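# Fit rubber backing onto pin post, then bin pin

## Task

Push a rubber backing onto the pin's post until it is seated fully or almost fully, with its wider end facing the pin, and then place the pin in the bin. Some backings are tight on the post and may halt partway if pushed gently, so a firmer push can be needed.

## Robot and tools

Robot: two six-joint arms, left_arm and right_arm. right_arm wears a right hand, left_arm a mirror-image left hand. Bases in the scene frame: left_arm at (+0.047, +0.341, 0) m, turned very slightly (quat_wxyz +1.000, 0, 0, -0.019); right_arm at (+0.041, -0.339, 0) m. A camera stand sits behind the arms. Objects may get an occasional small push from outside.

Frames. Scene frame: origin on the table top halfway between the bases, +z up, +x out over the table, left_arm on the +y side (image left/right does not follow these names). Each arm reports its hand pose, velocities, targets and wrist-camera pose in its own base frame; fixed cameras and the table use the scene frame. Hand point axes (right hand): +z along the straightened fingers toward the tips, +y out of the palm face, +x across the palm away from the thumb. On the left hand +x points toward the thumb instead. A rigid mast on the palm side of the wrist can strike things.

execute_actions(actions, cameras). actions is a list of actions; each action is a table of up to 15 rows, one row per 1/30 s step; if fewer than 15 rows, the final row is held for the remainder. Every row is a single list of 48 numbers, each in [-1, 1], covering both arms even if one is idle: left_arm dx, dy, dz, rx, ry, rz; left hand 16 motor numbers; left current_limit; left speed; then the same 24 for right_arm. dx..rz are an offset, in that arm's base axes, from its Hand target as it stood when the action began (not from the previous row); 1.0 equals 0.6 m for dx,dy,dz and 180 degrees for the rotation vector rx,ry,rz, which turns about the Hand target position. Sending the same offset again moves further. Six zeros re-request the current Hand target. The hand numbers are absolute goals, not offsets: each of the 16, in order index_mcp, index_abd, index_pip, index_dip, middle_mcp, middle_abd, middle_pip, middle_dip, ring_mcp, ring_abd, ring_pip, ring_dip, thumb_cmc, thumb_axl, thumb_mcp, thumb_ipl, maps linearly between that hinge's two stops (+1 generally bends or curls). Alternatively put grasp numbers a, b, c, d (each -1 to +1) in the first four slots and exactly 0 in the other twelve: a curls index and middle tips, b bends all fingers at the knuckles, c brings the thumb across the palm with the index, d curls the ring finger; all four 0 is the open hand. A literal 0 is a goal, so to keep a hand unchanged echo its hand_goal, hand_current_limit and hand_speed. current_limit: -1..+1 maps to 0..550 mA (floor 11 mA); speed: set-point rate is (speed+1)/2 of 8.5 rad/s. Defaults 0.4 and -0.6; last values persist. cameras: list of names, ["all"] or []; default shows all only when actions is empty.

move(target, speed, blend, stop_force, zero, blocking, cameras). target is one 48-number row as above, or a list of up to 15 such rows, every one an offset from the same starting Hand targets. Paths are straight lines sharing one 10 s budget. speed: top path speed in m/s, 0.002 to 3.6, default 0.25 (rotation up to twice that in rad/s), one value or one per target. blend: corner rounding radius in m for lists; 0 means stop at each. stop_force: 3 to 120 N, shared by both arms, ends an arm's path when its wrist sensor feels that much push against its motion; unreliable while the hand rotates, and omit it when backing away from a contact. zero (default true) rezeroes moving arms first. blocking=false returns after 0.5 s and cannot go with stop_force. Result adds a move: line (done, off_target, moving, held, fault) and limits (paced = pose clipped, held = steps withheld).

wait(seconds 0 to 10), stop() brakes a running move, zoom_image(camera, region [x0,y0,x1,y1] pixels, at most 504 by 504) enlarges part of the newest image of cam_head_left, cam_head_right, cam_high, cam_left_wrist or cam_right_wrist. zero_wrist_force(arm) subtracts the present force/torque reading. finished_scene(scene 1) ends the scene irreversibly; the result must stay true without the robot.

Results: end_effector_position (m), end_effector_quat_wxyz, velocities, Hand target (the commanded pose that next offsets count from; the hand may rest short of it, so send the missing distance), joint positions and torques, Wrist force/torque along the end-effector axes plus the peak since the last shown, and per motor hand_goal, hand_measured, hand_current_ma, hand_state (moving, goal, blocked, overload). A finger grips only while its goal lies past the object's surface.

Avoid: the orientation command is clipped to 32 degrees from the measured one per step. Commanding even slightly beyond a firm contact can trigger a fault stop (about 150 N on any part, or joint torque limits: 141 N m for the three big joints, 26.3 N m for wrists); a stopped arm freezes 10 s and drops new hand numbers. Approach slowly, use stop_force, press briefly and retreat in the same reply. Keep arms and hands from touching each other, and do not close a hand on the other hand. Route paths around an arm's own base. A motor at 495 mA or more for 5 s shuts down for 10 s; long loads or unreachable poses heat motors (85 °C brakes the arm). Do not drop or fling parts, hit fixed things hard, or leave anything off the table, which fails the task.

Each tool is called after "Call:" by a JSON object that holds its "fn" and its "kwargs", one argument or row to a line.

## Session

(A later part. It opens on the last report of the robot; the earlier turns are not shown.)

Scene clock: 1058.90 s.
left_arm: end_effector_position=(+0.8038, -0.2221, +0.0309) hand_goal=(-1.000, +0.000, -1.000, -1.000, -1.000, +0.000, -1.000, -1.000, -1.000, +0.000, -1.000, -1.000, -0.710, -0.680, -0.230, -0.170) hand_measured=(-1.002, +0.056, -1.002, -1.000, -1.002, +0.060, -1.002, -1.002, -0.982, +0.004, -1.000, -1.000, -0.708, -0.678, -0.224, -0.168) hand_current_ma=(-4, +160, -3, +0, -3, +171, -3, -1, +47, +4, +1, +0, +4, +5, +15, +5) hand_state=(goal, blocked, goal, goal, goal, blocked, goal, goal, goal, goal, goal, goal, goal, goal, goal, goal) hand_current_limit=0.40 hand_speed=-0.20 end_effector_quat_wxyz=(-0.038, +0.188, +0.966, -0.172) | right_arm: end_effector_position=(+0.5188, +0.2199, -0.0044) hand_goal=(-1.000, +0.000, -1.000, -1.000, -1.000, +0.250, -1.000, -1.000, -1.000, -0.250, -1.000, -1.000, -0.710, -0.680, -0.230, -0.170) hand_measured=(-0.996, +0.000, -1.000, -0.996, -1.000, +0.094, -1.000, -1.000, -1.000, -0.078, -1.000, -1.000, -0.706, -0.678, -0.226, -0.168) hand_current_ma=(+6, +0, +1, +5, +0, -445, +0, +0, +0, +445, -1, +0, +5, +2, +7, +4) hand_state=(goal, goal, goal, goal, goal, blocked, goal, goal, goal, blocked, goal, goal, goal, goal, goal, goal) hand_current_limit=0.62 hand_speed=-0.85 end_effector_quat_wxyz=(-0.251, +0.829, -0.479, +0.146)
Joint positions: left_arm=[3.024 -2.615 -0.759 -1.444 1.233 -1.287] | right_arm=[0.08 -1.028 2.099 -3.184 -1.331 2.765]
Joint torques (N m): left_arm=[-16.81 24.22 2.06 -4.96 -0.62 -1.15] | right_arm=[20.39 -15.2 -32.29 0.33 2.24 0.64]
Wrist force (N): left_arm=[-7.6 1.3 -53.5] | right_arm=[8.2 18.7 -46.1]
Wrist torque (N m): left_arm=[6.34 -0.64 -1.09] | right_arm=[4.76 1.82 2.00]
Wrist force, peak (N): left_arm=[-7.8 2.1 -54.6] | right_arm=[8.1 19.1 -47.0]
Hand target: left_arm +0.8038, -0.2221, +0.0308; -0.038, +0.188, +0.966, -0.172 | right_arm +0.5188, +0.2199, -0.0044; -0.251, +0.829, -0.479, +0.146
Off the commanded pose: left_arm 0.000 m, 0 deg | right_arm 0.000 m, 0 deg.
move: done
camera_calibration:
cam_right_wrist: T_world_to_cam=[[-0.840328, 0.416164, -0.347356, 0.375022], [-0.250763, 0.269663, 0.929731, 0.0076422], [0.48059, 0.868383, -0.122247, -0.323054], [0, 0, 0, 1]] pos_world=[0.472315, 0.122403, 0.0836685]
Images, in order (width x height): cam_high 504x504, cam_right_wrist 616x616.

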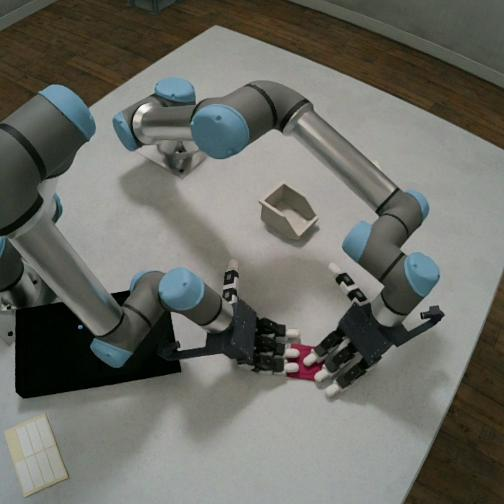

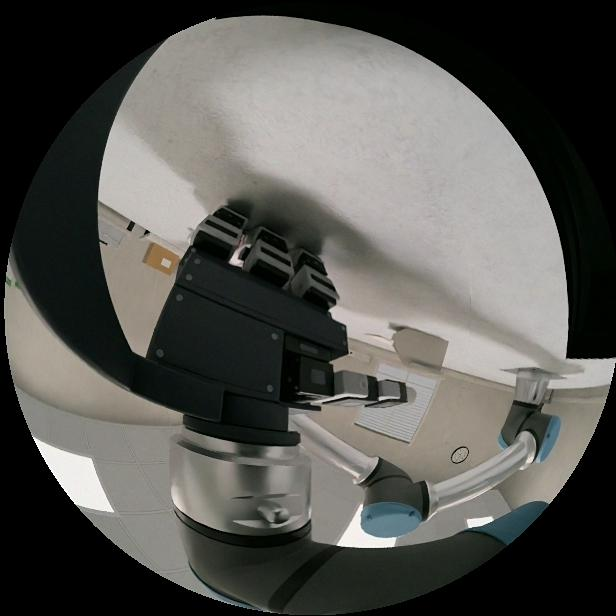

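Call:
{"fn": "move", "kwargs": {
  "target": [
    [0,0,-0.01,0,0,0,-1,0,-1,-1,-1,0,-1,-1,-1,0,-1,-1,-0.71,-0.68,-0.23,-0.17,0.4,-0.2,0,0,0,0,0,0,-1,0.0,-1,-1,-1,0.25,-1,-1,-1,-0.25,-1,-1,-0.71,-0.68,-0.23,-0.17,0.62,-0.85]
  ],
  "speed": 0.008,
  "stop_force": 28
}}

Scene clock: 1060.93 s.
left_arm: end_effector_position=(+0.8039, -0.2221, +0.0298) hand_goal=(-1.000, +0.000, -1.000, -1.000, -1.000, +0.000, -1.000, -1.000, -1.000, +0.000, -1.000, -1.000, -0.710, -0.680, -0.230, -0.170) hand_measured=(-1.004, +0.056, -1.002, -1.000, -1.002, +0.060, -1.002, -1.002, -0.982, +0.004, -1.000, -1.000, -0.708, -0.678, -0.224, -0.168) hand_current_ma=(-8, +158, -4, +0, -5, +171, -5, -2, +47, +4, +1, +0, +4, +5, +15, +5) hand_state=(goal, blocked, goal, goal, goal, blocked, goal, goal, goal, goal, goal, goal, goal, goal, goal, goal) hand_current_limit=0.40 hand_speed=-0.20 end_effector_quat_wxyz=(-0.038, +0.188, +0.966, -0.172) | right_arm: end_effector_position=(+0.5188, +0.2199, -0.0044) hand_goal=(-1.000, +0.000, -1.000, -1.000, -1.000, +0.250, -1.000, -1.000, -1.000, -0.250, -1.000, -1.000, -0.710, -0.680, -0.230, -0.170) hand_measured=(-0.996, +0.000, -1.000, -0.996, -1.000, +0.094, -1.000, -1.000, -1.000, -0.078, -1.000, -1.000, -0.706, -0.678, -0.226, -0.168) hand_current_ma=(+6, +0, +1, +5, +0, -445, +0, +0, +0, +445, -1, +0, +5, +2, +7, +4) hand_state=(goal, goal, goal, goal, goal, blocked, goal, goal, goal, blocked, goal, goal, goal, goal, goal, goal) hand_current_limit=0.62 hand_speed=-0.85 end_effector_quat_wxyz=(-0.251, +0.829, -0.479, +0.146)
Joint positions: left_arm=[3.024 -2.616 -0.76 -1.442 1.233 -1.287] | right_arm=[0.08 -1.028 2.099 -3.184 -1.331 2.765]
Joint torques (N m): left_arm=[-30.65 7.84 -0.96 -4.83 2.65 -0.2] | right_arm=[20.13 -16.02 -31.23 0.2 2.46 0.66]
Wrist force (N): left_arm=[-3.4 -1.3 -83.8] | right_arm=[8.6 18.5 -46.2]
Wrist torque (N m): left_arm=[10.44 -0.12 -0.56] | right_arm=[4.75 1.78 2.03]
Wrist force, peak (N): left_arm=[-3.8 -0.5 -90.6] | right_arm=[8.2 18.5 -46.9]
Hand target: left_arm +0.8039, -0.2221, +0.0298; -0.038, +0.188, +0.966, -0.172 (not the last commanded pose) | right_arm +0.5188, +0.2199, -0.0044; -0.251, +0.829, -0.479, +0.146
Off the commanded pose: left_arm 0.005 m, 0 deg | right_arm 0.000 m, 0 deg.
move: contact (left_arm)

Call:
{"fn": "move", "kwargs": {
  "target": [
    [0,0,0,0,0,0,-1,0,-1,-1,-1,0,-1,-1,-1,0,-1,-1,-0.71,-0.68,-0.23,-0.17,0.4,-0.2,0.0072,0.0042,0,0,0,0,-1,0.0,-1,-1,-1,0.25,-1,-1,-1,-0.25,-1,-1,-0.71,-0.68,-0.23,-0.17,0.62,-0.85]
  ],
  "speed": 0.006,
  "stop_force": 28,
  "cameras": ["cam_high", "cam_right_wrist"]
}}

Call:
{"fn": "zoom_image", "kwargs": {
  "camera": "cam_high",
  "region": [274, 354, 294, 374]
}}

Call:
{"fn": "zoom_image", "kwargs": {
  "camera": "cam_right_wrist",
  "region": [230, 205, 260, 245]
}}

Scene clock: 1062.67 s.
left_arm: end_effector_position=(+0.8039, -0.2221, +0.0298) hand_goal=(-1.000, +0.000, -1.000, -1.000, -1.000, +0.000, -1.000, -1.000, -1.000, +0.000, -1.000, -1.000, -0.710, -0.680, -0.230, -0.170) hand_measured=(-1.004, +0.088, -1.002, -1.000, -1.002, +0.094, -1.002, -1.002, -0.984, +0.004, -1.000, -1.000, -0.708, -0.678, -0.224, -0.168) hand_current_ma=(-8, +273, -4, +0, -4, +299, -4, -2, +47, +4, +1, +0, +4, +5, +15, +5) hand_state=(goal, blocked, goal, goal, goal, blocked, goal, goal, goal, goal, goal, goal, goal, goal, goal, goal) hand_current_limit=0.40 hand_speed=-0.20 end_effector_quat_wxyz=(-0.038, +0.188, +0.966, -0.172) | right_arm: end_effector_position=(+0.5229, +0.2223, -0.0044) hand_goal=(-1.000, +0.000, -1.000, -1.000, -1.000, +0.250, -1.000, -1.000, -1.000, -0.250, -1.000, -1.000, -0.710, -0.680, -0.230, -0.170) hand_measured=(-0.998, +0.000, -1.000, -0.996, -1.000, +0.094, -1.000, -1.000, -1.000, -0.076, -1.002, -1.000, -0.706, -0.678, -0.226, -0.168) hand_current_ma=(+4, +0, +1, +5, -1, -445, -1, +0, +0, +445, -1, -1, +5, +2, +7, +4) hand_state=(goal, goal, goal, goal, goal, blocked, goal, goal, goal, blocked, goal, goal, goal, goal, goal, goal) hand_current_limit=0.62 hand_speed=-0.85 end_effector_quat_wxyz=(-0.251, +0.829, -0.479, +0.146)
Joint positions: left_arm=[3.024 -2.615 -0.76 -1.442 1.233 -1.287] | right_arm=[0.084 -1.021 2.085 -3.178 -1.334 2.769]
Joint torques (N m): left_arm=[-34.41 4.33 -19.72 -7.31 -0.25 0.07] | right_arm=[19.73 -24.7 -15.79 -3.43 7.17 -2.07]
Wrist force (N): left_arm=[-10.7 7.3 -85.8] | right_arm=[12.2 36.3 -74.1]
Wrist torque (N m): left_arm=[10.09 -0.68 -1.54] | right_arm=[7.02 3.56 3.53]
Wrist force, peak (N): left_arm=[-9.7 7.7 -87.5] | right_arm=[12.1 36.3 -74.6]
Hand target: left_arm +0.8039, -0.2221, +0.0298; -0.038, +0.188, +0.966, -0.172 | right_arm +0.5229, +0.2223, -0.0044; -0.251, +0.829, -0.479, +0.146
Off the commanded pose: left_arm 0.000 m, 0 deg | right_arm 0.000 m, 0 deg.
move: contact (right_arm)
camera_calibration:
cam_right_wrist: T_world_to_cam=[[-0.840314, 0.416159, -0.347395, 0.377466], [-0.25074, 0.269786, 0.929702, 0.00799922], [0.480626, 0.868347, -0.122357, -0.327112], [0, 0, 0, 1]] pos_world=[0.476415, 0.124803, 0.0836685]
Images, in order (width x height): cam_high 504x504, cam_right_wrist 616x616.

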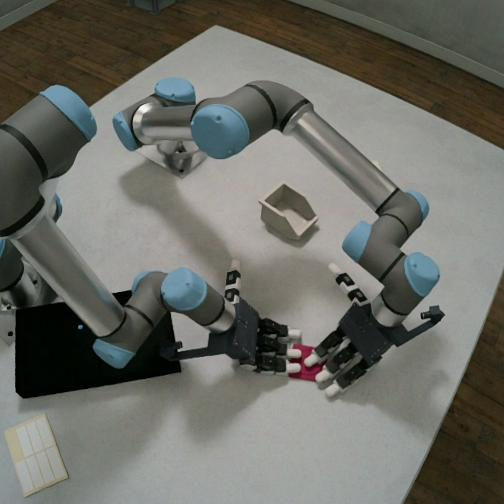

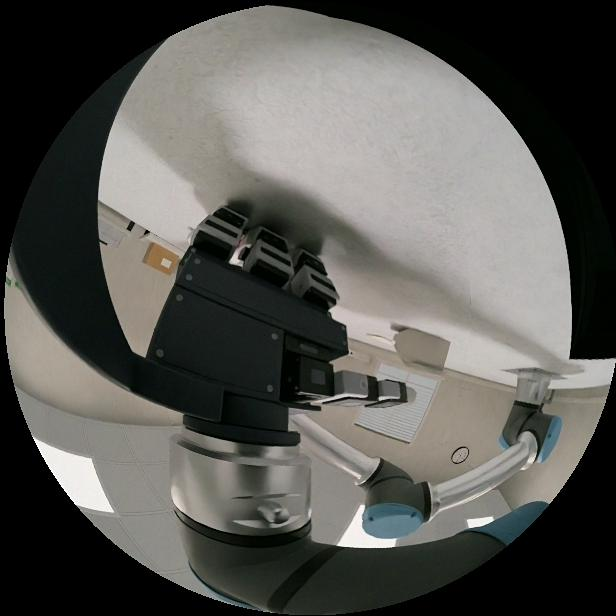

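Scaled by 25.200 from the camera's 504x504 image, which has a finer 720x720 frame.

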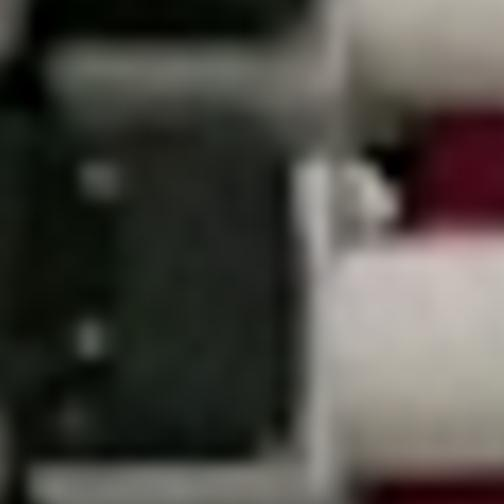

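Scaled by 12.600 from the camera's 616x616 image, which has a finer 880x880 frame.

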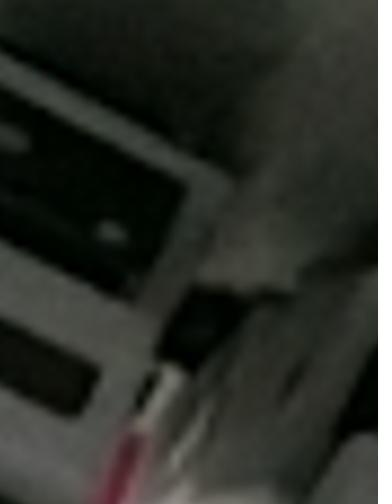

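Call:
{"fn": "move", "kwargs": {
  "target": [
    [0,0,0,0,0,0,-1,0,-1,-1,-1,0,-1,-1,-1,0,-1,-1,-0.71,-0.68,-0.23,-0.17,0.4,-0.2,-0.0029,-0.0017,0,0,0,0,-1,0.0,-1,-1,-1,-0.03,-1,-1,-1,0.05,-1,-1,-0.71,-0.68,-0.23,-0.17,0.5,-0.5],
    [0,0,0,0,0,0,-1,0,-1,-1,-1,0,-1,-1,-1,0,-1,-1,-0.71,-0.68,-0.23,-0.17,0.4,-0.2,-0.0029,-0.0017,0.04,0,0,0,-1,0.0,-1,-1,-1,-0.03,-1,-1,-1,0.05,-1,-1,-0.71,-0.68,-0.23,-0.17,0.5,-0.5],
    [0,0,0,0,0,0,-1,0,-1,-1,-1,0,-1,-1,-1,0,-1,-1,-0.71,-0.68,-0.23,-0.17,0.4,-0.2,0.016,0.009,0.0738,-0.0153,0.02647,0,-1,0.0,-1,-1,-1,-0.03,-1,-1,-1,0.05,-1,-1,-0.71,-0.68,-0.23,-0.17,0.5,-0.5]
  ],
  "speed": [0.03, 0.06, 0.08],
  "cameras": ["cam_right_wrist"]
}}

Call:
{"fn": "zoom_image", "kwargs": {
  "camera": "cam_right_wrist",
  "region": [242, 200, 266, 224]
}}

Scene clock: 1065.67 s.
left_arm: end_effector_position=(+0.8039, -0.2221, +0.0298) hand_goal=(-1.000, +0.000, -1.000, -1.000, -1.000, +0.000, -1.000, -1.000, -1.000, +0.000, -1.000, -1.000, -0.710, -0.680, -0.230, -0.170) hand_measured=(-1.004, +0.088, -1.002, -1.000, -1.002, +0.094, -1.002, -1.002, -0.984, +0.004, -1.000, -1.000, -0.708, -0.678, -0.224, -0.168) hand_current_ma=(-9, +276, -4, +0, -5, +299, -4, -2, +47, +4, +1, +0, +4, +5, +15, +5) hand_state=(goal, blocked, goal, goal, goal, blocked, goal, goal, goal, goal, goal, goal, goal, goal, goal, goal) hand_current_limit=0.40 hand_speed=-0.20 end_effector_quat_wxyz=(-0.038, +0.188, +0.966, -0.172) | right_arm: end_effector_position=(+0.5325, +0.2277, +0.0399) hand_goal=(-1.000, +0.000, -1.000, -1.000, -1.000, -0.030, -1.000, -1.000, -1.000, +0.050, -1.000, -1.000, -0.710, -0.680, -0.230, -0.170) hand_measured=(-0.994, +0.000, -1.000, -0.996, -0.992, -0.026, -1.000, -1.000, -0.988, +0.046, -0.998, -1.000, -0.706, -0.678, -0.226, -0.168) hand_current_ma=(+13, +0, +1, +5, +14, +4, +0, +0, +27, -4, +1, +0, +5, +2, +7, +4) hand_state=(goal, goal, goal, goal, goal, goal, goal, goal, goal, goal, goal, goal, goal, goal, goal, goal) hand_current_limit=0.50 hand_speed=-0.50 end_effector_quat_wxyz=(-0.211, +0.840, -0.485, +0.123)
Joint positions: left_arm=[3.024 -2.615 -0.76 -1.442 1.233 -1.287] | right_arm=[0.111 -1.098 1.979 -2.909 -1.381 2.773]
Joint torques (N m): left_arm=[1.12 -2.08 3.43 -1.73 7.33 0.59] | right_arm=[13.66 -30.93 -29.23 -0.78 -0.87 1.71]
Wrist force (N): left_arm=[-7.5 -20.5 -66.7] | right_arm=[5.3 -4.3 0.5]
Wrist torque (N m): left_arm=[9.15 -0.26 -0.91] | right_arm=[-0.54 -0.77 0.34]
Wrist force, peak (N): left_arm=[-10.6 7.4 -86.6] | right_arm=[12.1 36.7 -74.2]
Hand target: left_arm +0.8039, -0.2221, +0.0298; -0.038, +0.188, +0.966, -0.172 | right_arm +0.5325, +0.2277, +0.0398; -0.211, +0.840, -0.485, +0.122
Off the commanded pose: left_arm 0.000 m, 0 deg | right_arm 0.000 m, 0 deg.
move: done
camera_calibration:
cam_right_wrist: T_world_to_cam=[[-0.86704, 0.400711, -0.296096, 0.414346], [-0.173371, 0.3145, 0.933291, -0.0838017], [0.467102, 0.860535, -0.203212, -0.318698], [0, 0, 0, 1]] pos_world=[0.493591, 0.134573, 0.136134]
Images, in order (width x height): cam_right_wrist 616x616.

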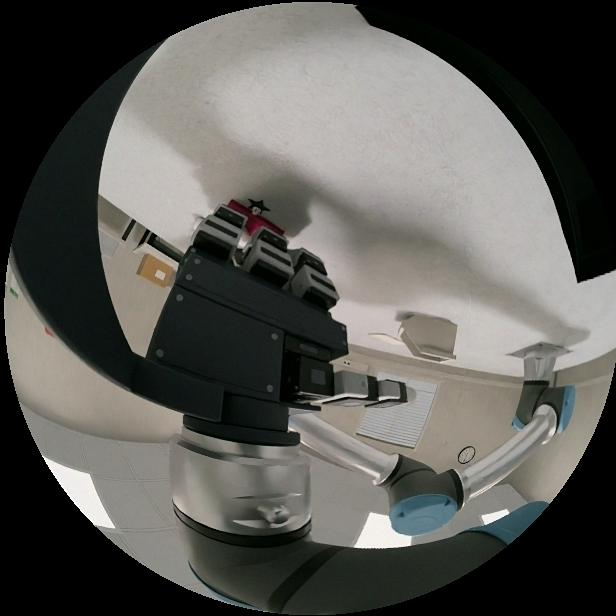

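Scaled by 21.000 from the camera's 616x616 image, which has a finer 880x880 frame.

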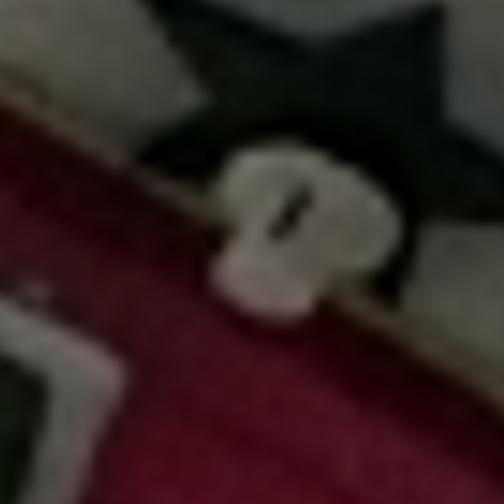

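Call:
{"fn": "move", "kwargs": {
  "target": [
    [0,0,0,0,0,0,-1,0,-1,-1,-1,0,-1,-1,-1,0,-1,-1,-0.71,-0.68,-0.23,-0.17,0.4,-0.2,-0.0708,-0.0628,0.2,0,0,0,-1,0.0,-1,-1,-1,-0.03,-1,-1,-1,0.05,-1,-1,-0.71,-0.68,-0.23,-0.17,0.5,-0.5],
    [0,0,0,0,0,0,-1,0,-1,-1,-1,0,-1,-1,-1,0,-1,-1,-0.71,-0.68,-0.23,-0.17,0.4,-0.2,-0.0542,-0.1795,0.4167,-0.0340,0.0124,0.4441,0.42,0.0,0.5,0.5,0.4,-0.02,0.5,0.5,0.4,0.05,0.5,0.5,-0.71,-0.68,-0.23,-0.17,0.4,-0.2],
    [0,0,0,0,0,0,-1,0,-1,-1,-1,0,-1,-1,-1,0,-1,-1,-0.71,-0.68,-0.23,-0.17,0.4,-0.2,-0.0542,-0.1795,0.1667,-0.0340,0.0124,0.4441,0.42,0.0,0.5,0.5,0.4,-0.02,0.5,0.5,0.4,0.05,0.5,0.5,-0.71,-0.68,-0.23,-0.17,0.4,-0.2],
    [0,0,0,0,0,0,-1,0,-1,-1,-1,0,-1,-1,-1,0,-1,-1,-0.71,-0.68,-0.23,-0.17,0.4,-0.2,0.1353,0.0447,0.1,-0.0340,0.0124,0.4441,0.42,0.0,0.5,0.5,0.4,-0.02,0.5,0.5,0.4,0.05,0.5,0.5,-0.71,-0.68,-0.23,-0.17,0.4,-0.2]
  ],
  "speed": [0.25, 0.3, 0.25, 0.2],
  "blend": [0.03, 0, 0.03, 0]
}}

Call:
{"fn": "move", "kwargs": {
  "target": [0,0,0,0,0,0,-1,0,-1,-1,-1,0,-1,-1,-1,0,-1,-1,-0.71,-0.68,-0.23,-0.17,0.4,-0.2,0,0,-0.0833,0,0,0,0.42,0.0,0.5,0.5,0.4,-0.02,0.5,0.5,0.4,0.05,0.5,0.5,-0.71,-0.68,-0.23,-0.17,0.4,-0.2],
  "speed": 0.1,
  "cameras": ["cam_right_wrist"]
}}

Call:
{"fn": "zoom_image", "kwargs": {
  "camera": "cam_right_wrist",
  "region": [314, 90, 362, 138]
}}

Call:
{"fn": "zoom_image", "kwargs": {
  "camera": "cam_right_wrist",
  "region": [325, 103, 349, 127]
}}

Scene clock: 1074.43 s.
left_arm: end_effector_position=(+0.8039, -0.2221, +0.0298) hand_goal=(-1.000, +0.000, -1.000, -1.000, -1.000, +0.000, -1.000, -1.000, -1.000, +0.000, -1.000, -1.000, -0.710, -0.680, -0.230, -0.170) hand_measured=(-1.004, +0.088, -1.002, -1.000, -1.002, +0.094, -1.002, -1.002, -0.984, +0.004, -1.000, -1.000, -0.708, -0.678, -0.224, -0.168) hand_current_ma=(-9, +276, -4, +0, -5, +299, -4, -2, +47, +4, +1, +0, +4, +5, +15, +5) hand_state=(goal, blocked, goal, goal, goal, blocked, goal, goal, goal, goal, goal, goal, goal, goal, goal, goal) hand_current_limit=0.40 hand_speed=-0.20 end_effector_quat_wxyz=(-0.038, +0.188, +0.966, -0.172) | right_arm: end_effector_position=(+0.6136, +0.2545, +0.0999) hand_goal=(+0.420, +0.000, +0.500, +0.500, +0.400, -0.020, +0.500, +0.500, +0.400, +0.050, +0.500, +0.500, -0.710, -0.680, -0.230, -0.170) hand_measured=(+0.404, +0.000, +0.494, +0.498, +0.382, -0.022, +0.494, +0.498, +0.384, +0.048, +0.496, +0.498, -0.706, -0.678, -0.226, -0.168) hand_current_ma=(-39, +0, -9, -3, -42, -3, -8, -3, -35, -3, -8, -3, +5, +2, +7, +4) hand_state=(goal, goal, goal, goal, goal, goal, goal, goal, goal, goal, goal, goal, goal, goal, goal, goal) hand_current_limit=0.40 hand_speed=-0.20 end_effector_quat_wxyz=(-0.190, +0.966, +0.170, -0.033)
Joint positions: left_arm=[3.024 -2.616 -0.76 -1.442 1.233 -1.287] | right_arm=[0.184 -1.021 1.48 -1.964 -1.188 1.393]
Joint torques (N m): left_arm=[1.2 -5.85 5.45 -1.96 7.39 2.22] | right_arm=[12.37 -33.86 -34.56 -0.33 -0.96 1.73]
Wrist force (N): left_arm=[-7.2 -20.7 -66.8] | right_arm=[5.4 -4.2 0.3]
Wrist torque (N m): left_arm=[9.14 -0.27 -0.89] | right_arm=[-0.27 -0.77 0.33]
Wrist force, peak (N): left_arm=[-7.0 -20.9 -67.3] | right_arm=[6.4 -4.8 1.0]
Hand target: left_arm +0.8039, -0.2221, +0.0298; -0.038, +0.188, +0.966, -0.172 | right_arm +0.6137, +0.2545, +0.0998; -0.190, +0.966, +0.170, -0.033
Off the commanded pose: left_arm 0.000 m, 0 deg | right_arm 0.000 m, 0 deg.
move: done

Scene clock: 1075.47 s.
left_arm: end_effector_position=(+0.8039, -0.2221, +0.0298) hand_goal=(-1.000, +0.000, -1.000, -1.000, -1.000, +0.000, -1.000, -1.000, -1.000, +0.000, -1.000, -1.000, -0.710, -0.680, -0.230, -0.170) hand_measured=(-1.004, +0.088, -1.002, -1.000, -1.002, +0.094, -1.002, -1.002, -0.984, +0.004, -1.000, -1.000, -0.708, -0.678, -0.224, -0.168) hand_current_ma=(-9, +276, -4, +0, -5, +299, -4, -2, +47, +4, +1, +0, +4, +5, +15, +5) hand_state=(goal, blocked, goal, goal, goal, blocked, goal, goal, goal, goal, goal, goal, goal, goal, goal, goal) hand_current_limit=0.40 hand_speed=-0.20 end_effector_quat_wxyz=(-0.038, +0.188, +0.966, -0.172) | right_arm: end_effector_position=(+0.6136, +0.2545, +0.0499) hand_goal=(+0.420, +0.000, +0.500, +0.500, +0.400, -0.020, +0.500, +0.500, +0.400, +0.050, +0.500, +0.500, -0.710, -0.680, -0.230, -0.170) hand_measured=(+0.404, +0.000, +0.494, +0.498, +0.382, -0.022, +0.494, +0.498, +0.384, +0.048, +0.496, +0.498, -0.706, -0.678, -0.226, -0.168) hand_current_ma=(-39, +0, -9, -3, -42, -3, -8, -3, -35, -3, -8, -3, +5, +2, +7, +4) hand_state=(goal, goal, goal, goal, goal, goal, goal, goal, goal, goal, goal, goal, goal, goal, goal, goal) hand_current_limit=0.40 hand_speed=-0.20 end_effector_quat_wxyz=(-0.190, +0.966, +0.170, -0.033)
Joint positions: left_arm=[3.024 -2.616 -0.76 -1.442 1.233 -1.287] | right_arm=[0.184 -0.963 1.529 -2.071 -1.188 1.393]
Joint torques (N m): left_arm=[0.84 -5.84 3.92 -2 7.23 2.13] | right_arm=[6.64 -37.89 -6.62 -3.97 -0.56 1.73]
Wrist force (N): left_arm=[-7.2 -20.8 -66.9] | right_arm=[5.2 -4.4 0.2]
Wrist torque (N m): left_arm=[9.12 -0.26 -0.90] | right_arm=[-0.27 -0.73 0.32]
Wrist force, peak (N): left_arm=[-7.1 -20.7 -67.3] | right_arm=[5.8 -4.5 0.3]
Hand target: left_arm +0.8039, -0.2221, +0.0298; -0.038, +0.188, +0.966, -0.172 | right_arm +0.6137, +0.2545, +0.0499; -0.190, +0.966, +0.170, -0.033
Off the commanded pose: left_arm 0.000 m, 0 deg | right_arm 0.000 m, 0 deg.
move: done
camera_calibration:
cam_right_wrist: T_world_to_cam=[[-0.535378, -0.810749, -0.236762, 0.578807], [-0.373095, -0.024475, 0.92747, 0.12157], [-0.75774, 0.584882, -0.289383, 0.448358], [0, 0, 0, 1]] pos_world=[0.694976, 0.210006, 0.154034]
Images, in order (width x height): cam_right_wrist 616x616.

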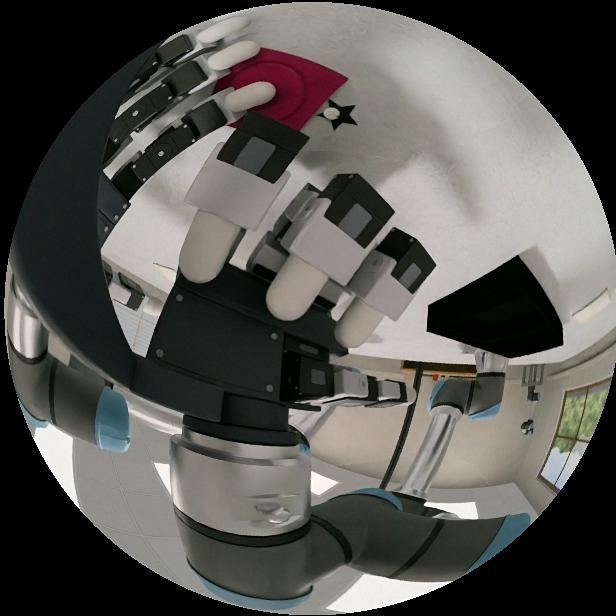

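Scaled by 10.500 from the camera's 616x616 image, which has a finer 880x880 frame.

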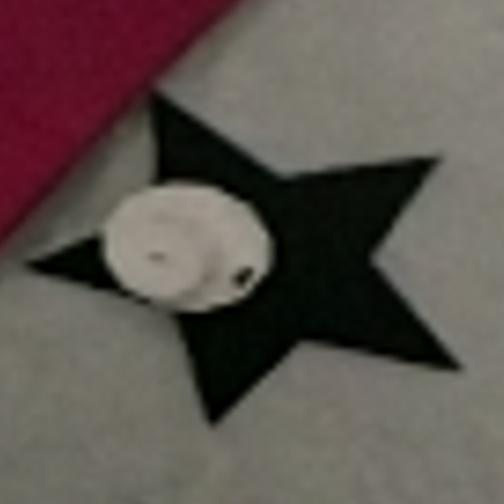

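Scaled by 21.000 from the camera's 616x616 image, which has a finer 880x880 frame.

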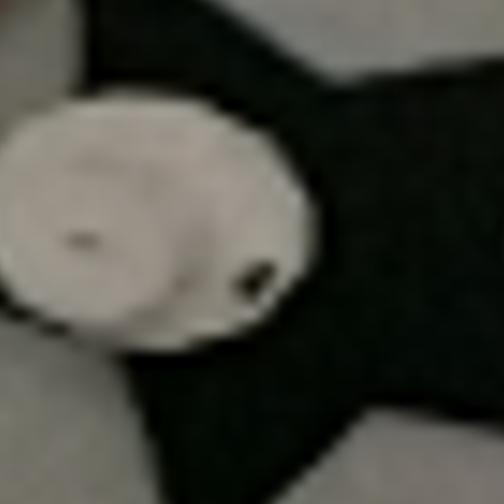

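Call:
{"fn": "move", "kwargs": {
  "target": [
    [0,0,0,0,0,0,-1,0,-1,-1,-1,0,-1,-1,-1,0,-1,-1,-0.71,-0.68,-0.23,-0.17,0.4,-0.2,0,0,0.0833,0,0,0,0.42,0.0,0.5,0.5,0.4,-0.02,0.5,0.5,0.4,0.05,0.5,0.5,-0.71,-0.68,-0.23,-0.17,0.4,-0.2],
    [0,0,0,0,0,0,-1,0,-1,-1,-1,0,-1,-1,-1,0,-1,-1,-0.71,-0.68,-0.23,-0.17,0.4,-0.2,-0.1895,-0.2242,0.1502,0,0,0,0.42,0.0,0.5,0.5,0.4,-0.02,0.5,0.5,0.4,0.05,0.5,0.5,-0.71,-0.68,-0.23,-0.17,0.4,-0.2],
    [0,0,0,0,0,0,-1,0,-1,-1,-1,0,-1,-1,-1,0,-1,-1,-0.71,-0.68,-0.23,-0.17,0.4,-0.2,-0.2728,-0.2242,0.4002,0.0652,-0.0237,-0.4429,-1,0.0,-1,-1,-1,0.082,-1,-1,-1,-0.065,-1,-1,-0.71,-0.68,-0.23,-0.17,0.5,-0.3]
  ],
  "speed": [0.2, 0.3, 0.3],
  "blend": [0.02, 0.04, 0]
}}

Call:
{"fn": "move", "kwargs": {
  "target": [
    [0,0,0,0,0,0,-1,0,-1,-1,-1,0,-1,-1,-1,0,-1,-1,-0.71,-0.68,-0.23,-0.17,0.4,-0.2,0.0833,0.1167,-0.2167,0,0,0,-1,0.0,-1,-1,-1,0.082,-1,-1,-1,-0.065,-1,-1,-0.71,-0.68,-0.23,-0.17,0.5,-0.5],
    [0,0,0,0,0,0,-1,0,-1,-1,-1,0,-1,-1,-1,0,-1,-1,-0.71,-0.68,-0.23,-0.17,0.4,-0.2,0.1197,0.1693,-0.4417,0,0,0,-1,0.0,-1,-1,-1,0.082,-1,-1,-1,-0.065,-1,-1,-0.71,-0.68,-0.23,-0.17,0.5,-0.5]
  ],
  "speed": [0.25, 0.15],
  "blend": [0.02, 0]
}}

Call:
{"fn": "move", "kwargs": {
  "target": [
    [0,0,0,0,0,0,-1,0,-1,-1,-1,0,-1,-1,-1,0,-1,-1,-0.71,-0.68,-0.23,-0.17,0.4,-0.2,0,0,-0.049,0,0,0,-1,0.0,-1,-1,-1,0.082,-1,-1,-1,-0.065,-1,-1,-0.71,-0.68,-0.23,-0.17,0.5,-0.5]
  ],
  "speed": 0.025,
  "stop_force": 10,
  "cameras": ["cam_high", "cam_right_wrist"]
}}

Call:
{"fn": "zoom_image", "kwargs": {
  "camera": "cam_high",
  "region": [274, 354, 294, 374]
}}

Call:
{"fn": "zoom_image", "kwargs": {
  "camera": "cam_right_wrist",
  "region": [230, 205, 260, 245]
}}

Scene clock: 1081.93 s.
left_arm: end_effector_position=(+0.8039, -0.2221, +0.0298) hand_goal=(-1.000, +0.000, -1.000, -1.000, -1.000, +0.000, -1.000, -1.000, -1.000, +0.000, -1.000, -1.000, -0.710, -0.680, -0.230, -0.170) hand_measured=(-1.004, +0.088, -1.002, -1.000, -1.002, +0.094, -1.002, -1.002, -0.984, +0.004, -1.000, -1.000, -0.708, -0.678, -0.224, -0.168) hand_current_ma=(-9, +276, -4, +0, -5, +299, -4, -2, +47, +4, +1, +0, +4, +5, +15, +5) hand_state=(goal, blocked, goal, goal, goal, blocked, goal, goal, goal, goal, goal, goal, goal, goal, goal, goal) hand_current_limit=0.40 hand_speed=-0.20 end_effector_quat_wxyz=(-0.038, +0.188, +0.966, -0.172) | right_arm: end_effector_position=(+0.4500, +0.1200, +0.2900) hand_goal=(-1.000, +0.000, -1.000, -1.000, -1.000, +0.082, -1.000, -1.000, -1.000, -0.066, -1.000, -1.000, -0.710, -0.680, -0.230, -0.170) hand_measured=(-0.982, +0.000, -0.992, -0.996, -0.982, +0.078, -0.994, -0.998, -0.984, -0.062, -0.994, -0.996, -0.706, -0.678, -0.226, -0.168) hand_current_ma=(+45, +0, +13, +5, +46, -4, +12, +4, +40, +4, +11, +5, +5, +2, +7, +4) hand_state=(goal, goal, goal, goal, goal, goal, goal, goal, goal, goal, goal, goal, goal, goal, goal, goal) hand_current_limit=0.50 hand_speed=-0.30 end_effector_quat_wxyz=(-0.251, +0.829, -0.479, +0.146)
Joint positions: left_arm=[3.024 -2.616 -0.76 -1.442 1.233 -1.287] | right_arm=[-0.151 -1.739 1.996 -2.308 -1.218 2.555]
Joint torques (N m): left_arm=[1.31 -6.35 4.05 -2.38 7.27 2.23] | right_arm=[12.78 -22.57 -9.49 -3.24 -0.73 1.68]
Wrist force (N): left_arm=[-7.0 -20.7 -66.9] | right_arm=[5.1 -4.3 0.6]
Wrist torque (N m): left_arm=[9.15 -0.30 -0.88] | right_arm=[-0.53 -0.73 0.34]
Wrist force, peak (N): left_arm=[-7.3 -20.9 -67.2] | right_arm=[6.5 -5.6 0.0]
Hand target: left_arm +0.8039, -0.2221, +0.0298; -0.038, +0.188, +0.966, -0.172 | right_arm +0.4500, +0.1200, +0.2900; -0.251, +0.829, -0.479, +0.146
Off the commanded pose: left_arm 0.000 m, 0 deg | right_arm 0.000 m, 0 deg.
move: done

Scene clock: 1084.13 s.
left_arm: end_effector_position=(+0.8039, -0.2221, +0.0298) hand_goal=(-1.000, +0.000, -1.000, -1.000, -1.000, +0.000, -1.000, -1.000, -1.000, +0.000, -1.000, -1.000, -0.710, -0.680, -0.230, -0.170) hand_measured=(-1.004, +0.088, -1.002, -1.000, -1.002, +0.094, -1.002, -1.002, -0.984, +0.004, -1.000, -1.000, -0.708, -0.678, -0.224, -0.168) hand_current_ma=(-9, +276, -4, +0, -5, +299, -4, -2, +47, +4, +1, +0, +4, +5, +15, +5) hand_state=(goal, blocked, goal, goal, goal, blocked, goal, goal, goal, goal, goal, goal, goal, goal, goal, goal) hand_current_limit=0.40 hand_speed=-0.20 end_effector_quat_wxyz=(-0.038, +0.188, +0.966, -0.172) | right_arm: end_effector_position=(+0.5218, +0.2215, +0.0250) hand_goal=(-1.000, +0.000, -1.000, -1.000, -1.000, +0.082, -1.000, -1.000, -1.000, -0.066, -1.000, -1.000, -0.710, -0.680, -0.230, -0.170) hand_measured=(-0.982, +0.000, -0.992, -0.996, -0.982, +0.078, -0.994, -0.998, -0.984, -0.062, -0.994, -0.996, -0.706, -0.678, -0.226, -0.168) hand_current_ma=(+45, +0, +13, +5, +46, -4, +12, +4, +40, +4, +11, +5, +5, +2, +7, +4) hand_state=(goal, goal, goal, goal, goal, goal, goal, goal, goal, goal, goal, goal, goal, goal, goal, goal) hand_current_limit=0.50 hand_speed=-0.50 end_effector_quat_wxyz=(-0.251, +0.829, -0.479, +0.146)
Joint positions: left_arm=[3.024 -2.616 -0.76 -1.442 1.233 -1.287] | right_arm=[0.083 -1.091 2.082 -3.104 -1.333 2.767]
Joint torques (N m): left_arm=[1.55 -5.39 4.58 -2.43 7.13 2.1] | right_arm=[14.03 -27.28 -28.03 -4.56 -1 1.74]
Wrist force (N): left_arm=[-7.4 -20.5 -66.7] | right_arm=[5.4 -4.3 0.9]
Wrist torque (N m): left_arm=[9.17 -0.26 -0.90] | right_arm=[-0.56 -0.79 0.34]
Wrist force, peak (N): left_arm=[-7.2 -20.7 -67.2] | right_arm=[5.7 -4.5 -0.6]
Hand target: left_arm +0.8039, -0.2221, +0.0298; -0.038, +0.188, +0.966, -0.172 | right_arm +0.5218, +0.2216, +0.0250; -0.251, +0.829, -0.479, +0.146
Off the commanded pose: left_arm 0.000 m, 0 deg | right_arm 0.000 m, 0 deg.
move: done

Scene clock: 1086.33 s.
left_arm: end_effector_position=(+0.8039, -0.2221, +0.0298) hand_goal=(-1.000, +0.000, -1.000, -1.000, -1.000, +0.000, -1.000, -1.000, -1.000, +0.000, -1.000, -1.000, -0.710, -0.680, -0.230, -0.170) hand_measured=(-1.004, +0.088, -1.002, -1.000, -1.002, +0.094, -1.002, -1.002, -0.984, +0.004, -1.000, -1.000, -0.708, -0.678, -0.224, -0.168) hand_current_ma=(-9, +276, -4, +0, -5, +299, -4, -2, +47, +4, +1, +0, +4, +5, +15, +5) hand_state=(goal, blocked, goal, goal, goal, blocked, goal, goal, goal, goal, goal, goal, goal, goal, goal, goal) hand_current_limit=0.40 hand_speed=-0.20 end_effector_quat_wxyz=(-0.038, +0.188, +0.966, -0.172) | right_arm: end_effector_position=(+0.5218, +0.2215, -0.0023) hand_goal=(-1.000, +0.000, -1.000, -1.000, -1.000, +0.082, -1.000, -1.000, -1.000, -0.066, -1.000, -1.000, -0.710, -0.680, -0.230, -0.170) hand_measured=(-0.984, +0.000, -0.994, -0.996, -0.992, +0.078, -1.000, -1.000, -1.002, -0.066, -1.000, -1.000, -0.706, -0.678, -0.226, -0.168) hand_current_ma=(+39, +0, +10, +5, +17, -6, +1, +0, -1, +0, -1, +0, +5, +2, +7, +4) hand_state=(goal, goal, goal, goal, goal, goal, goal, goal, goal, goal, goal, goal, goal, goal, goal, goal) hand_current_limit=0.50 hand_speed=-0.50 end_effector_quat_wxyz=(-0.251, +0.829, -0.479, +0.146)
Joint positions: left_arm=[3.024 -2.616 -0.76 -1.442 1.233 -1.287] | right_arm=[0.083 -1.028 2.088 -3.174 -1.333 2.767]
Joint torques (N m): left_arm=[1.42 -5.99 4.43 -2.52 7.33 2.17] | right_arm=[11.13 -38.24 -4.58 0.96 0.56 -0.09]
Wrist force (N): left_arm=[-7.3 -20.7 -66.8] | right_arm=[6.9 -8.4 -6.4]
Wrist torque (N m): left_arm=[9.13 -0.27 -0.90] | right_arm=[0.47 -0.32 0.37]
Wrist force, peak (N): left_arm=[-7.2 -20.9 -67.2] | right_arm=[7.4 -10.1 -13.4]
Hand target: left_arm +0.8039, -0.2221, +0.0298; -0.038, +0.188, +0.966, -0.172 | right_arm +0.5218, +0.2216, -0.0023; -0.251, +0.829, -0.479, +0.146 (not the last commanded pose)
Off the commanded pose: left_arm 0.000 m, 0 deg | right_arm 0.002 m, 0 deg.
move: contact (right_arm)
camera_calibration:
cam_right_wrist: T_world_to_cam=[[-0.840348, 0.416069, -0.347423, 0.377669], [-0.250844, 0.269677, 0.929705, 0.00595693], [0.480513, 0.868425, -0.122254, -0.325585], [0, 0, 0, 1]] pos_world=[0.475315, 0.124003, 0.0858685]
Images, in order (width x height): cam_high 504x504, cam_right_wrist 616x616.

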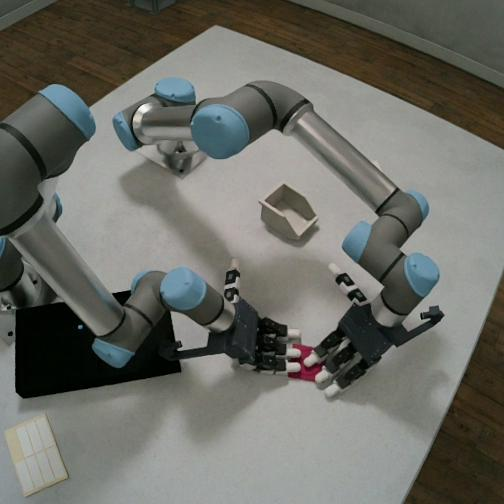

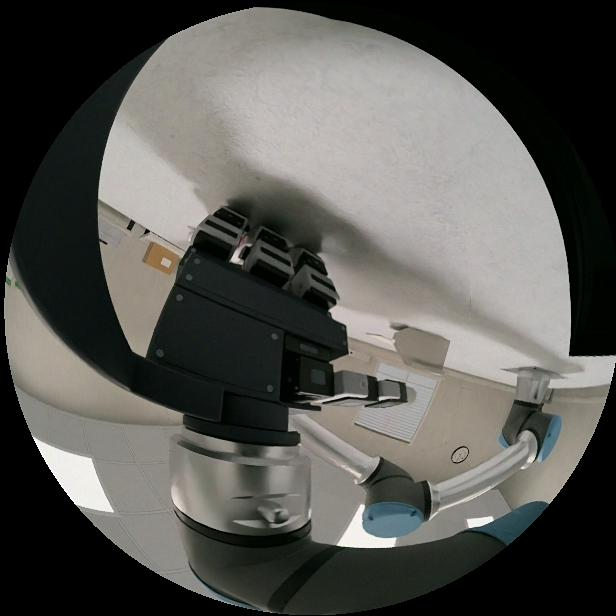

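Scaled by 25.200 from the camera's 504x504 image, which has a finer 720x720 frame.

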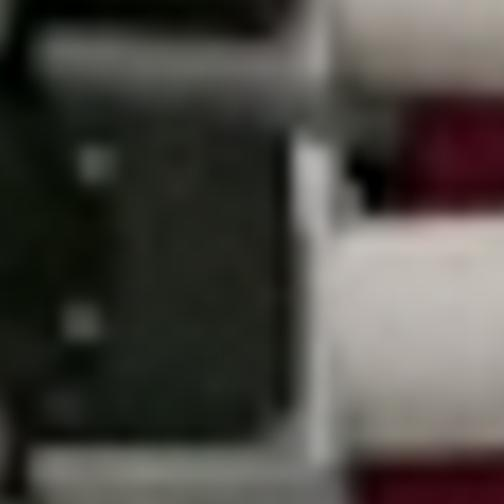

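Scaled by 12.600 from the camera's 616x616 image, which has a finer 880x880 frame.

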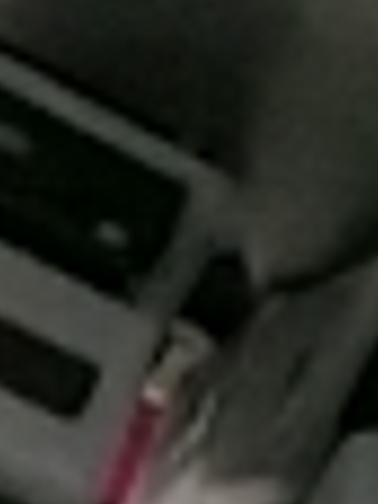

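Call:
{"fn": "move", "kwargs": {
  "target": [
    [0,0,0,0,0,0,-1,0,-1,-1,-1,0,-1,-1,-1,0,-1,-1,-0.71,-0.68,-0.23,-0.17,0.4,-0.2,0,0,0.0167,0,0,0,-1,0.0,-1,-1,-1,0.082,-1,-1,-1,-0.065,-1,-1,-0.71,-0.68,-0.23,-0.17,0.5,-0.5],
    [0,0,0,0,0,0,-1,0,-1,-1,-1,0,-1,-1,-1,0,-1,-1,-0.71,-0.68,-0.23,-0.17,0.4,-0.2,-0.0052,-0.003,0.0167,0,0,0,-1,0.0,-1,-1,-1,0.082,-1,-1,-1,-0.065,-1,-1,-0.71,-0.68,-0.23,-0.17,0.5,-0.5]
  ],
  "speed": 0.04
}}

Call:
{"fn": "move", "kwargs": {
  "target": [
    [0,0,0,0,0,0,-1,0,-1,-1,-1,0,-1,-1,-1,0,-1,-1,-0.71,-0.68,-0.23,-0.17,0.4,-0.2,0,0,-0.0202,0,0,0,-1,0.0,-1,-1,-1,0.082,-1,-1,-1,-0.065,-1,-1,-0.71,-0.68,-0.23,-0.17,0.5,-0.5]
  ],
  "speed": 0.02,
  "stop_force": 8,
  "cameras": ["cam_high", "cam_right_wrist"]
}}

Call:
{"fn": "zoom_image", "kwargs": {
  "camera": "cam_high",
  "region": [274, 354, 294, 374]
}}

Call:
{"fn": "zoom_image", "kwargs": {
  "camera": "cam_right_wrist",
  "region": [230, 205, 260, 245]
}}

Scene clock: 1088.23 s.
left_arm: end_effector_position=(+0.8039, -0.2221, +0.0298) hand_goal=(-1.000, +0.000, -1.000, -1.000, -1.000, +0.000, -1.000, -1.000, -1.000, +0.000, -1.000, -1.000, -0.710, -0.680, -0.230, -0.170) hand_measured=(-1.004, +0.088, -1.002, -1.000, -1.002, +0.094, -1.002, -1.002, -0.984, +0.004, -1.000, -1.000, -0.708, -0.678, -0.224, -0.168) hand_current_ma=(-9, +276, -4, +0, -5, +299, -4, -2, +47, +4, +1, +0, +4, +5, +15, +5) hand_state=(goal, blocked, goal, goal, goal, blocked, goal, goal, goal, goal, goal, goal, goal, goal, goal, goal) hand_current_limit=0.40 hand_speed=-0.20 end_effector_quat_wxyz=(-0.038, +0.188, +0.966, -0.172) | right_arm: end_effector_position=(+0.5187, +0.2198, +0.0078) hand_goal=(-1.000, +0.000, -1.000, -1.000, -1.000, +0.082, -1.000, -1.000, -1.000, -0.066, -1.000, -1.000, -0.710, -0.680, -0.230, -0.170) hand_measured=(-0.984, +0.000, -0.994, -0.996, -0.992, +0.078, -1.000, -1.000, -0.994, -0.064, -1.000, -1.000, -0.706, -0.678, -0.226, -0.168) hand_current_ma=(+39, +0, +10, +5, +17, -4, +1, +0, +11, +2, +0, +0, +5, +2, +7, +4) hand_state=(goal, goal, goal, goal, goal, goal, goal, goal, goal, goal, goal, goal, goal, goal, goal, goal) hand_current_limit=0.50 hand_speed=-0.50 end_effector_quat_wxyz=(-0.251, +0.829, -0.479, +0.146)
Joint positions: left_arm=[3.024 -2.616 -0.76 -1.442 1.233 -1.287] | right_arm=[0.08 -1.057 2.097 -3.153 -1.331 2.765]
Joint torques (N m): left_arm=[0.71 -5.52 3.91 -2.64 7.26 2.11] | right_arm=[-12.42 -41.44 1.34 -4.6 1.49 -1.28]
Wrist force (N): left_arm=[-7.2 -20.8 -66.9] | right_arm=[5.3 -4.1 0.3]
Wrist torque (N m): left_arm=[9.13 -0.27 -0.90] | right_arm=[-0.49 -0.77 0.45]
Wrist force, peak (N): left_arm=[-7.3 -20.7 -67.2] | right_arm=[6.8 -8.6 -6.6]
Hand target: left_arm +0.8039, -0.2221, +0.0298; -0.038, +0.188, +0.966, -0.172 | right_arm +0.5187, +0.2198, +0.0078; -0.251, +0.829, -0.479, +0.146
Off the commanded pose: left_arm 0.000 m, 0 deg | right_arm 0.000 m, 0 deg.
move: done

Scene clock: 1089.73 s.
left_arm: end_effector_position=(+0.8039, -0.2221, +0.0298) hand_goal=(-1.000, +0.000, -1.000, -1.000, -1.000, +0.000, -1.000, -1.000, -1.000, +0.000, -1.000, -1.000, -0.710, -0.680, -0.230, -0.170) hand_measured=(-1.004, +0.088, -1.002, -1.000, -1.002, +0.094, -1.002, -1.002, -0.984, +0.004, -1.000, -1.000, -0.708, -0.678, -0.224, -0.168) hand_current_ma=(-9, +276, -4, +0, -5, +299, -4, -2, +47, +4, +1, +0, +4, +5, +15, +5) hand_state=(goal, blocked, goal, goal, goal, blocked, goal, goal, goal, goal, goal, goal, goal, goal, goal, goal) hand_current_limit=0.40 hand_speed=-0.20 end_effector_quat_wxyz=(-0.038, +0.188, +0.966, -0.172) | right_arm: end_effector_position=(+0.5187, +0.2197, -0.0043) hand_goal=(-1.000, +0.000, -1.000, -1.000, -1.000, +0.082, -1.000, -1.000, -1.000, -0.066, -1.000, -1.000, -0.710, -0.680, -0.230, -0.170) hand_measured=(-0.994, +0.000, -0.998, -0.996, -1.000, +0.078, -1.000, -1.000, -1.000, -0.066, -1.000, -1.000, -0.706, -0.678, -0.226, -0.168) hand_current_ma=(+9, +0, +2, +5, +1, -4, +0, +0, +0, +0, +0, +0, +5, +2, +7, +4) hand_state=(goal, goal, goal, goal, goal, goal, goal, goal, goal, goal, goal, goal, goal, goal, goal, goal) hand_current_limit=0.50 hand_speed=-0.50 end_effector_quat_wxyz=(-0.251, +0.829, -0.479, +0.146)
Joint positions: left_arm=[3.024 -2.616 -0.76 -1.442 1.233 -1.287] | right_arm=[0.079 -1.028 2.099 -3.184 -1.331 2.765]
Joint torques (N m): left_arm=[1.1 -5.76 3.85 -2.63 7.14 2.13] | right_arm=[-8.87 -27.02 1.94 -2.89 1.15 -0.64]
Wrist force (N): left_arm=[-7.3 -20.7 -66.7] | right_arm=[5.5 -4.9 -8.8]
Wrist torque (N m): left_arm=[9.14 -0.27 -0.90] | right_arm=[0.73 -0.40 0.42]
Wrist force, peak (N): left_arm=[-7.0 -20.8 -67.2] | right_arm=[5.1 -5.1 -9.0]
Hand target: left_arm +0.8039, -0.2221, +0.0298; -0.038, +0.188, +0.966, -0.172 | right_arm +0.5187, +0.2197, -0.0043; -0.251, +0.829, -0.479, +0.146
Off the commanded pose: left_arm 0.000 m, 0 deg | right_arm 0.000 m, 0 deg.
move: contact (right_arm)
camera_calibration:
cam_right_wrist: T_world_to_cam=[[-0.84031, 0.416075, -0.347505, 0.375072], [-0.25096, 0.269632, 0.929687, 0.00767868], [0.480518, 0.868435, -0.122156, -0.322801], [0, 0, 0, 1]] pos_world=[0.472215, 0.122203, 0.0837684]
Images, in order (width x height): cam_high 504x504, cam_right_wrist 616x616.

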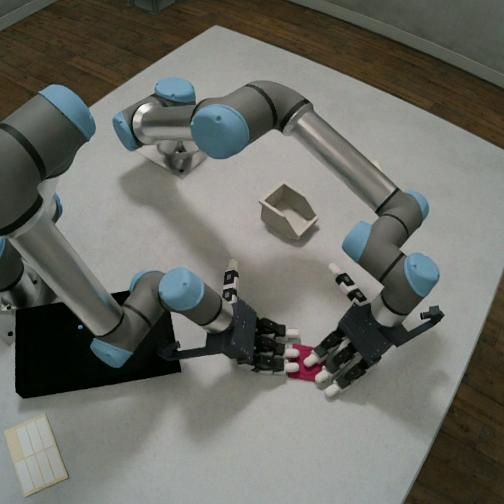

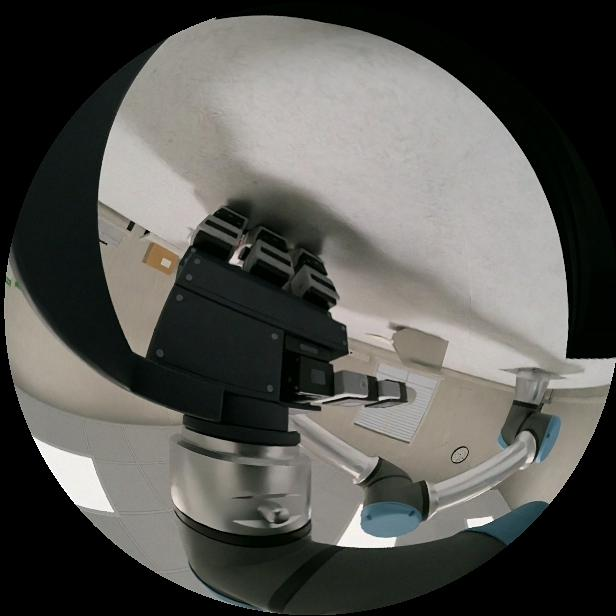

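Scaled by 25.200 from the camera's 504x504 image, which has a finer 720x720 frame.

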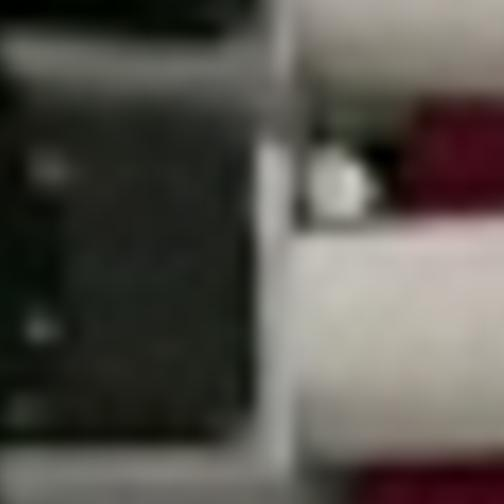

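Scaled by 12.600 from the camera's 616x616 image, which has a finer 880x880 frame.

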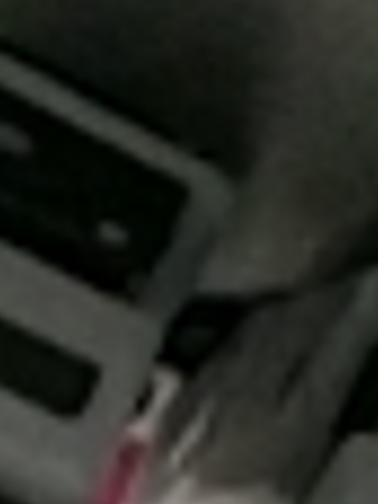

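Call:
{"fn": "move", "kwargs": {
  "target": [
    [0,0,0,0,0,0,-1,0,-1,-1,-1,0,-1,-1,-1,0,-1,-1,-0.71,-0.68,-0.23,-0.17,0.4,-0.2,0,0,0,0,0,0,-1,0.0,-1,-1,-1,0.25,-1,-1,-1,-0.25,-1,-1,-0.71,-0.68,-0.23,-0.17,0.62,-0.85]
  ],
  "speed": 0.01
}}

Call:
{"fn": "move", "kwargs": {
  "target": [
    [0,0,0,0,0,0,-1,0,-1,-1,-1,0,-1,-1,-1,0,-1,-1,-0.71,-0.68,-0.23,-0.17,0.4,-0.2,0.0144,0.0083,0,0,0,0,-1,0.0,-1,-1,-1,0.25,-1,-1,-1,-0.25,-1,-1,-0.71,-0.68,-0.23,-0.17,0.62,-0.85]
  ],
  "speed": 0.006,
  "stop_force": 62,
  "cameras": ["cam_high"]
}}

Call:
{"fn": "zoom_image", "kwargs": {
  "camera": "cam_high",
  "region": [274, 354, 294, 374]
}}

Scene clock: 1090.63 s.
left_arm: end_effector_position=(+0.8039, -0.2221, +0.0298) hand_goal=(-1.000, +0.000, -1.000, -1.000, -1.000, +0.000, -1.000, -1.000, -1.000, +0.000, -1.000, -1.000, -0.710, -0.680, -0.230, -0.170) hand_measured=(-1.004, +0.088, -1.002, -1.000, -1.002, +0.094, -1.002, -1.002, -0.984, +0.004, -1.000, -1.000, -0.708, -0.678, -0.224, -0.168) hand_current_ma=(-9, +276, -4, +0, -5, +299, -4, -2, +47, +4, +1, +0, +4, +5, +15, +5) hand_state=(goal, blocked, goal, goal, goal, blocked, goal, goal, goal, goal, goal, goal, goal, goal, goal, goal) hand_current_limit=0.40 hand_speed=-0.20 end_effector_quat_wxyz=(-0.038, +0.188, +0.966, -0.172) | right_arm: end_effector_position=(+0.5187, +0.2197, -0.0043) hand_goal=(-1.000, +0.000, -1.000, -1.000, -1.000, +0.250, -1.000, -1.000, -1.000, -0.250, -1.000, -1.000, -0.710, -0.680, -0.230, -0.170) hand_measured=(-0.994, +0.000, -0.998, -0.996, -1.000, +0.124, -1.000, -0.998, -1.000, -0.078, -1.000, -1.000, -0.706, -0.678, -0.226, -0.168) hand_current_ma=(+9, +0, +2, +5, +0, -410, +0, +2, +0, +445, +0, +0, +5, +2, +7, +4) hand_state=(goal, goal, goal, goal, goal, blocked, goal, goal, goal, blocked, goal, goal, goal, goal, goal, goal) hand_current_limit=0.62 hand_speed=-0.85 end_effector_quat_wxyz=(-0.251, +0.829, -0.479, +0.146)
Joint positions: left_arm=[3.024 -2.616 -0.76 -1.442 1.233 -1.287] | right_arm=[0.079 -1.028 2.099 -3.184 -1.331 2.765]
Joint torques (N m): left_arm=[1.07 -4.92 4.1 -2.73 7.25 2.08] | right_arm=[-9.5 -34.43 1.68 -1.62 1.02 -0.59]
Wrist force (N): left_arm=[-7.4 -20.7 -66.9] | right_arm=[5.2 -6.1 -9.0]
Wrist torque (N m): left_arm=[9.15 -0.26 -0.89] | right_arm=[0.76 -0.31 0.45]
Wrist force, peak (N): left_arm=[-7.3 -20.9 -67.3] | right_arm=[5.1 -6.3 -9.4]
Hand target: left_arm +0.8039, -0.2221, +0.0298; -0.038, +0.188, +0.966, -0.172 | right_arm +0.5187, +0.2197, -0.0043; -0.251, +0.829, -0.479, +0.146
Off the commanded pose: left_arm 0.000 m, 0 deg | right_arm 0.000 m, 0 deg.
move: done

Scene clock: 1092.97 s.
left_arm: end_effector_position=(+0.8039, -0.2221, +0.0298) hand_goal=(-1.000, +0.000, -1.000, -1.000, -1.000, +0.000, -1.000, -1.000, -1.000, +0.000, -1.000, -1.000, -0.710, -0.680, -0.230, -0.170) hand_measured=(-1.004, +0.102, -1.002, -1.000, -1.002, +0.108, -1.002, -1.002, -0.984, +0.002, -1.000, -1.000, -0.708, -0.678, -0.224, -0.168) hand_current_ma=(-9, +333, -4, +0, -4, +353, -4, -2, +46, +4, +1, +0, +4, +5, +15, +5) hand_state=(goal, blocked, goal, goal, goal, blocked, goal, goal, goal, goal, goal, goal, goal, goal, goal, goal) hand_current_limit=0.40 hand_speed=-0.20 end_effector_quat_wxyz=(-0.038, +0.188, +0.966, -0.172) | right_arm: end_effector_position=(+0.5272, +0.2247, -0.0043) hand_goal=(-1.000, +0.000, -1.000, -1.000, -1.000, +0.250, -1.000, -1.000, -1.000, -0.250, -1.000, -1.000, -0.710, -0.680, -0.230, -0.170) hand_measured=(-0.994, +0.000, -0.998, -0.996, -1.000, +0.158, -1.002, -1.000, -1.002, -0.078, -1.002, -1.000, -0.706, -0.678, -0.226, -0.168) hand_current_ma=(+13, +0, +2, +5, +0, -274, -1, +0, -4, +445, -3, +0, +5, +2, +7, +4) hand_state=(goal, goal, goal, goal, goal, blocked, goal, goal, goal, blocked, goal, goal, goal, goal, goal, goal) hand_current_limit=0.62 hand_speed=-0.85 end_effector_quat_wxyz=(-0.251, +0.829, -0.479, +0.146)
Joint positions: left_arm=[3.024 -2.616 -0.76 -1.442 1.233 -1.287] | right_arm=[0.088 -1.015 2.07 -3.171 -1.335 2.772]
Joint torques (N m): left_arm=[-43.05 -5.57 -18.98 -7.67 0.31 2.21] | right_arm=[11.85 -13.19 -16.5 0.59 1.36 0.4]
Wrist force (N): left_arm=[-12.1 5.8 -86.0] | right_arm=[-0.4 24.4 -77.5]
Wrist torque (N m): left_arm=[10.19 -0.79 -1.77] | right_arm=[8.48 3.05 0.73]
Wrist force, peak (N): left_arm=[-12.1 5.8 -86.0] | right_arm=[-0.7 24.3 -77.8]
Hand target: left_arm +0.8039, -0.2221, +0.0298; -0.038, +0.188, +0.966, -0.172 | right_arm +0.5272, +0.2246, -0.0043; -0.251, +0.829, -0.479, +0.146
Off the commanded pose: left_arm 0.000 m, 0 deg | right_arm 0.000 m, 0 deg.
move: contact (right_arm)
Images, in order (width x height): cam_high 504x504.

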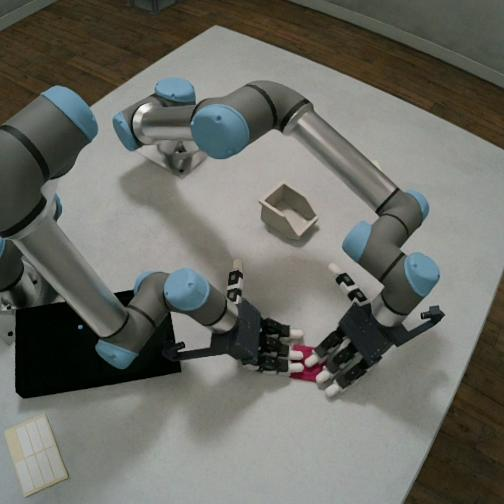

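Scaled by 25.200 from the camera's 504x504 image, which has a finer 720x720 frame.

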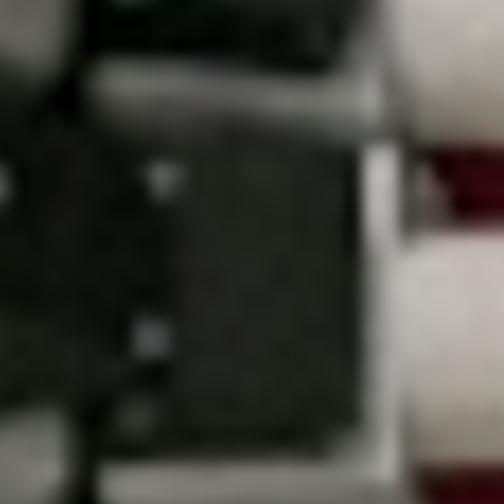

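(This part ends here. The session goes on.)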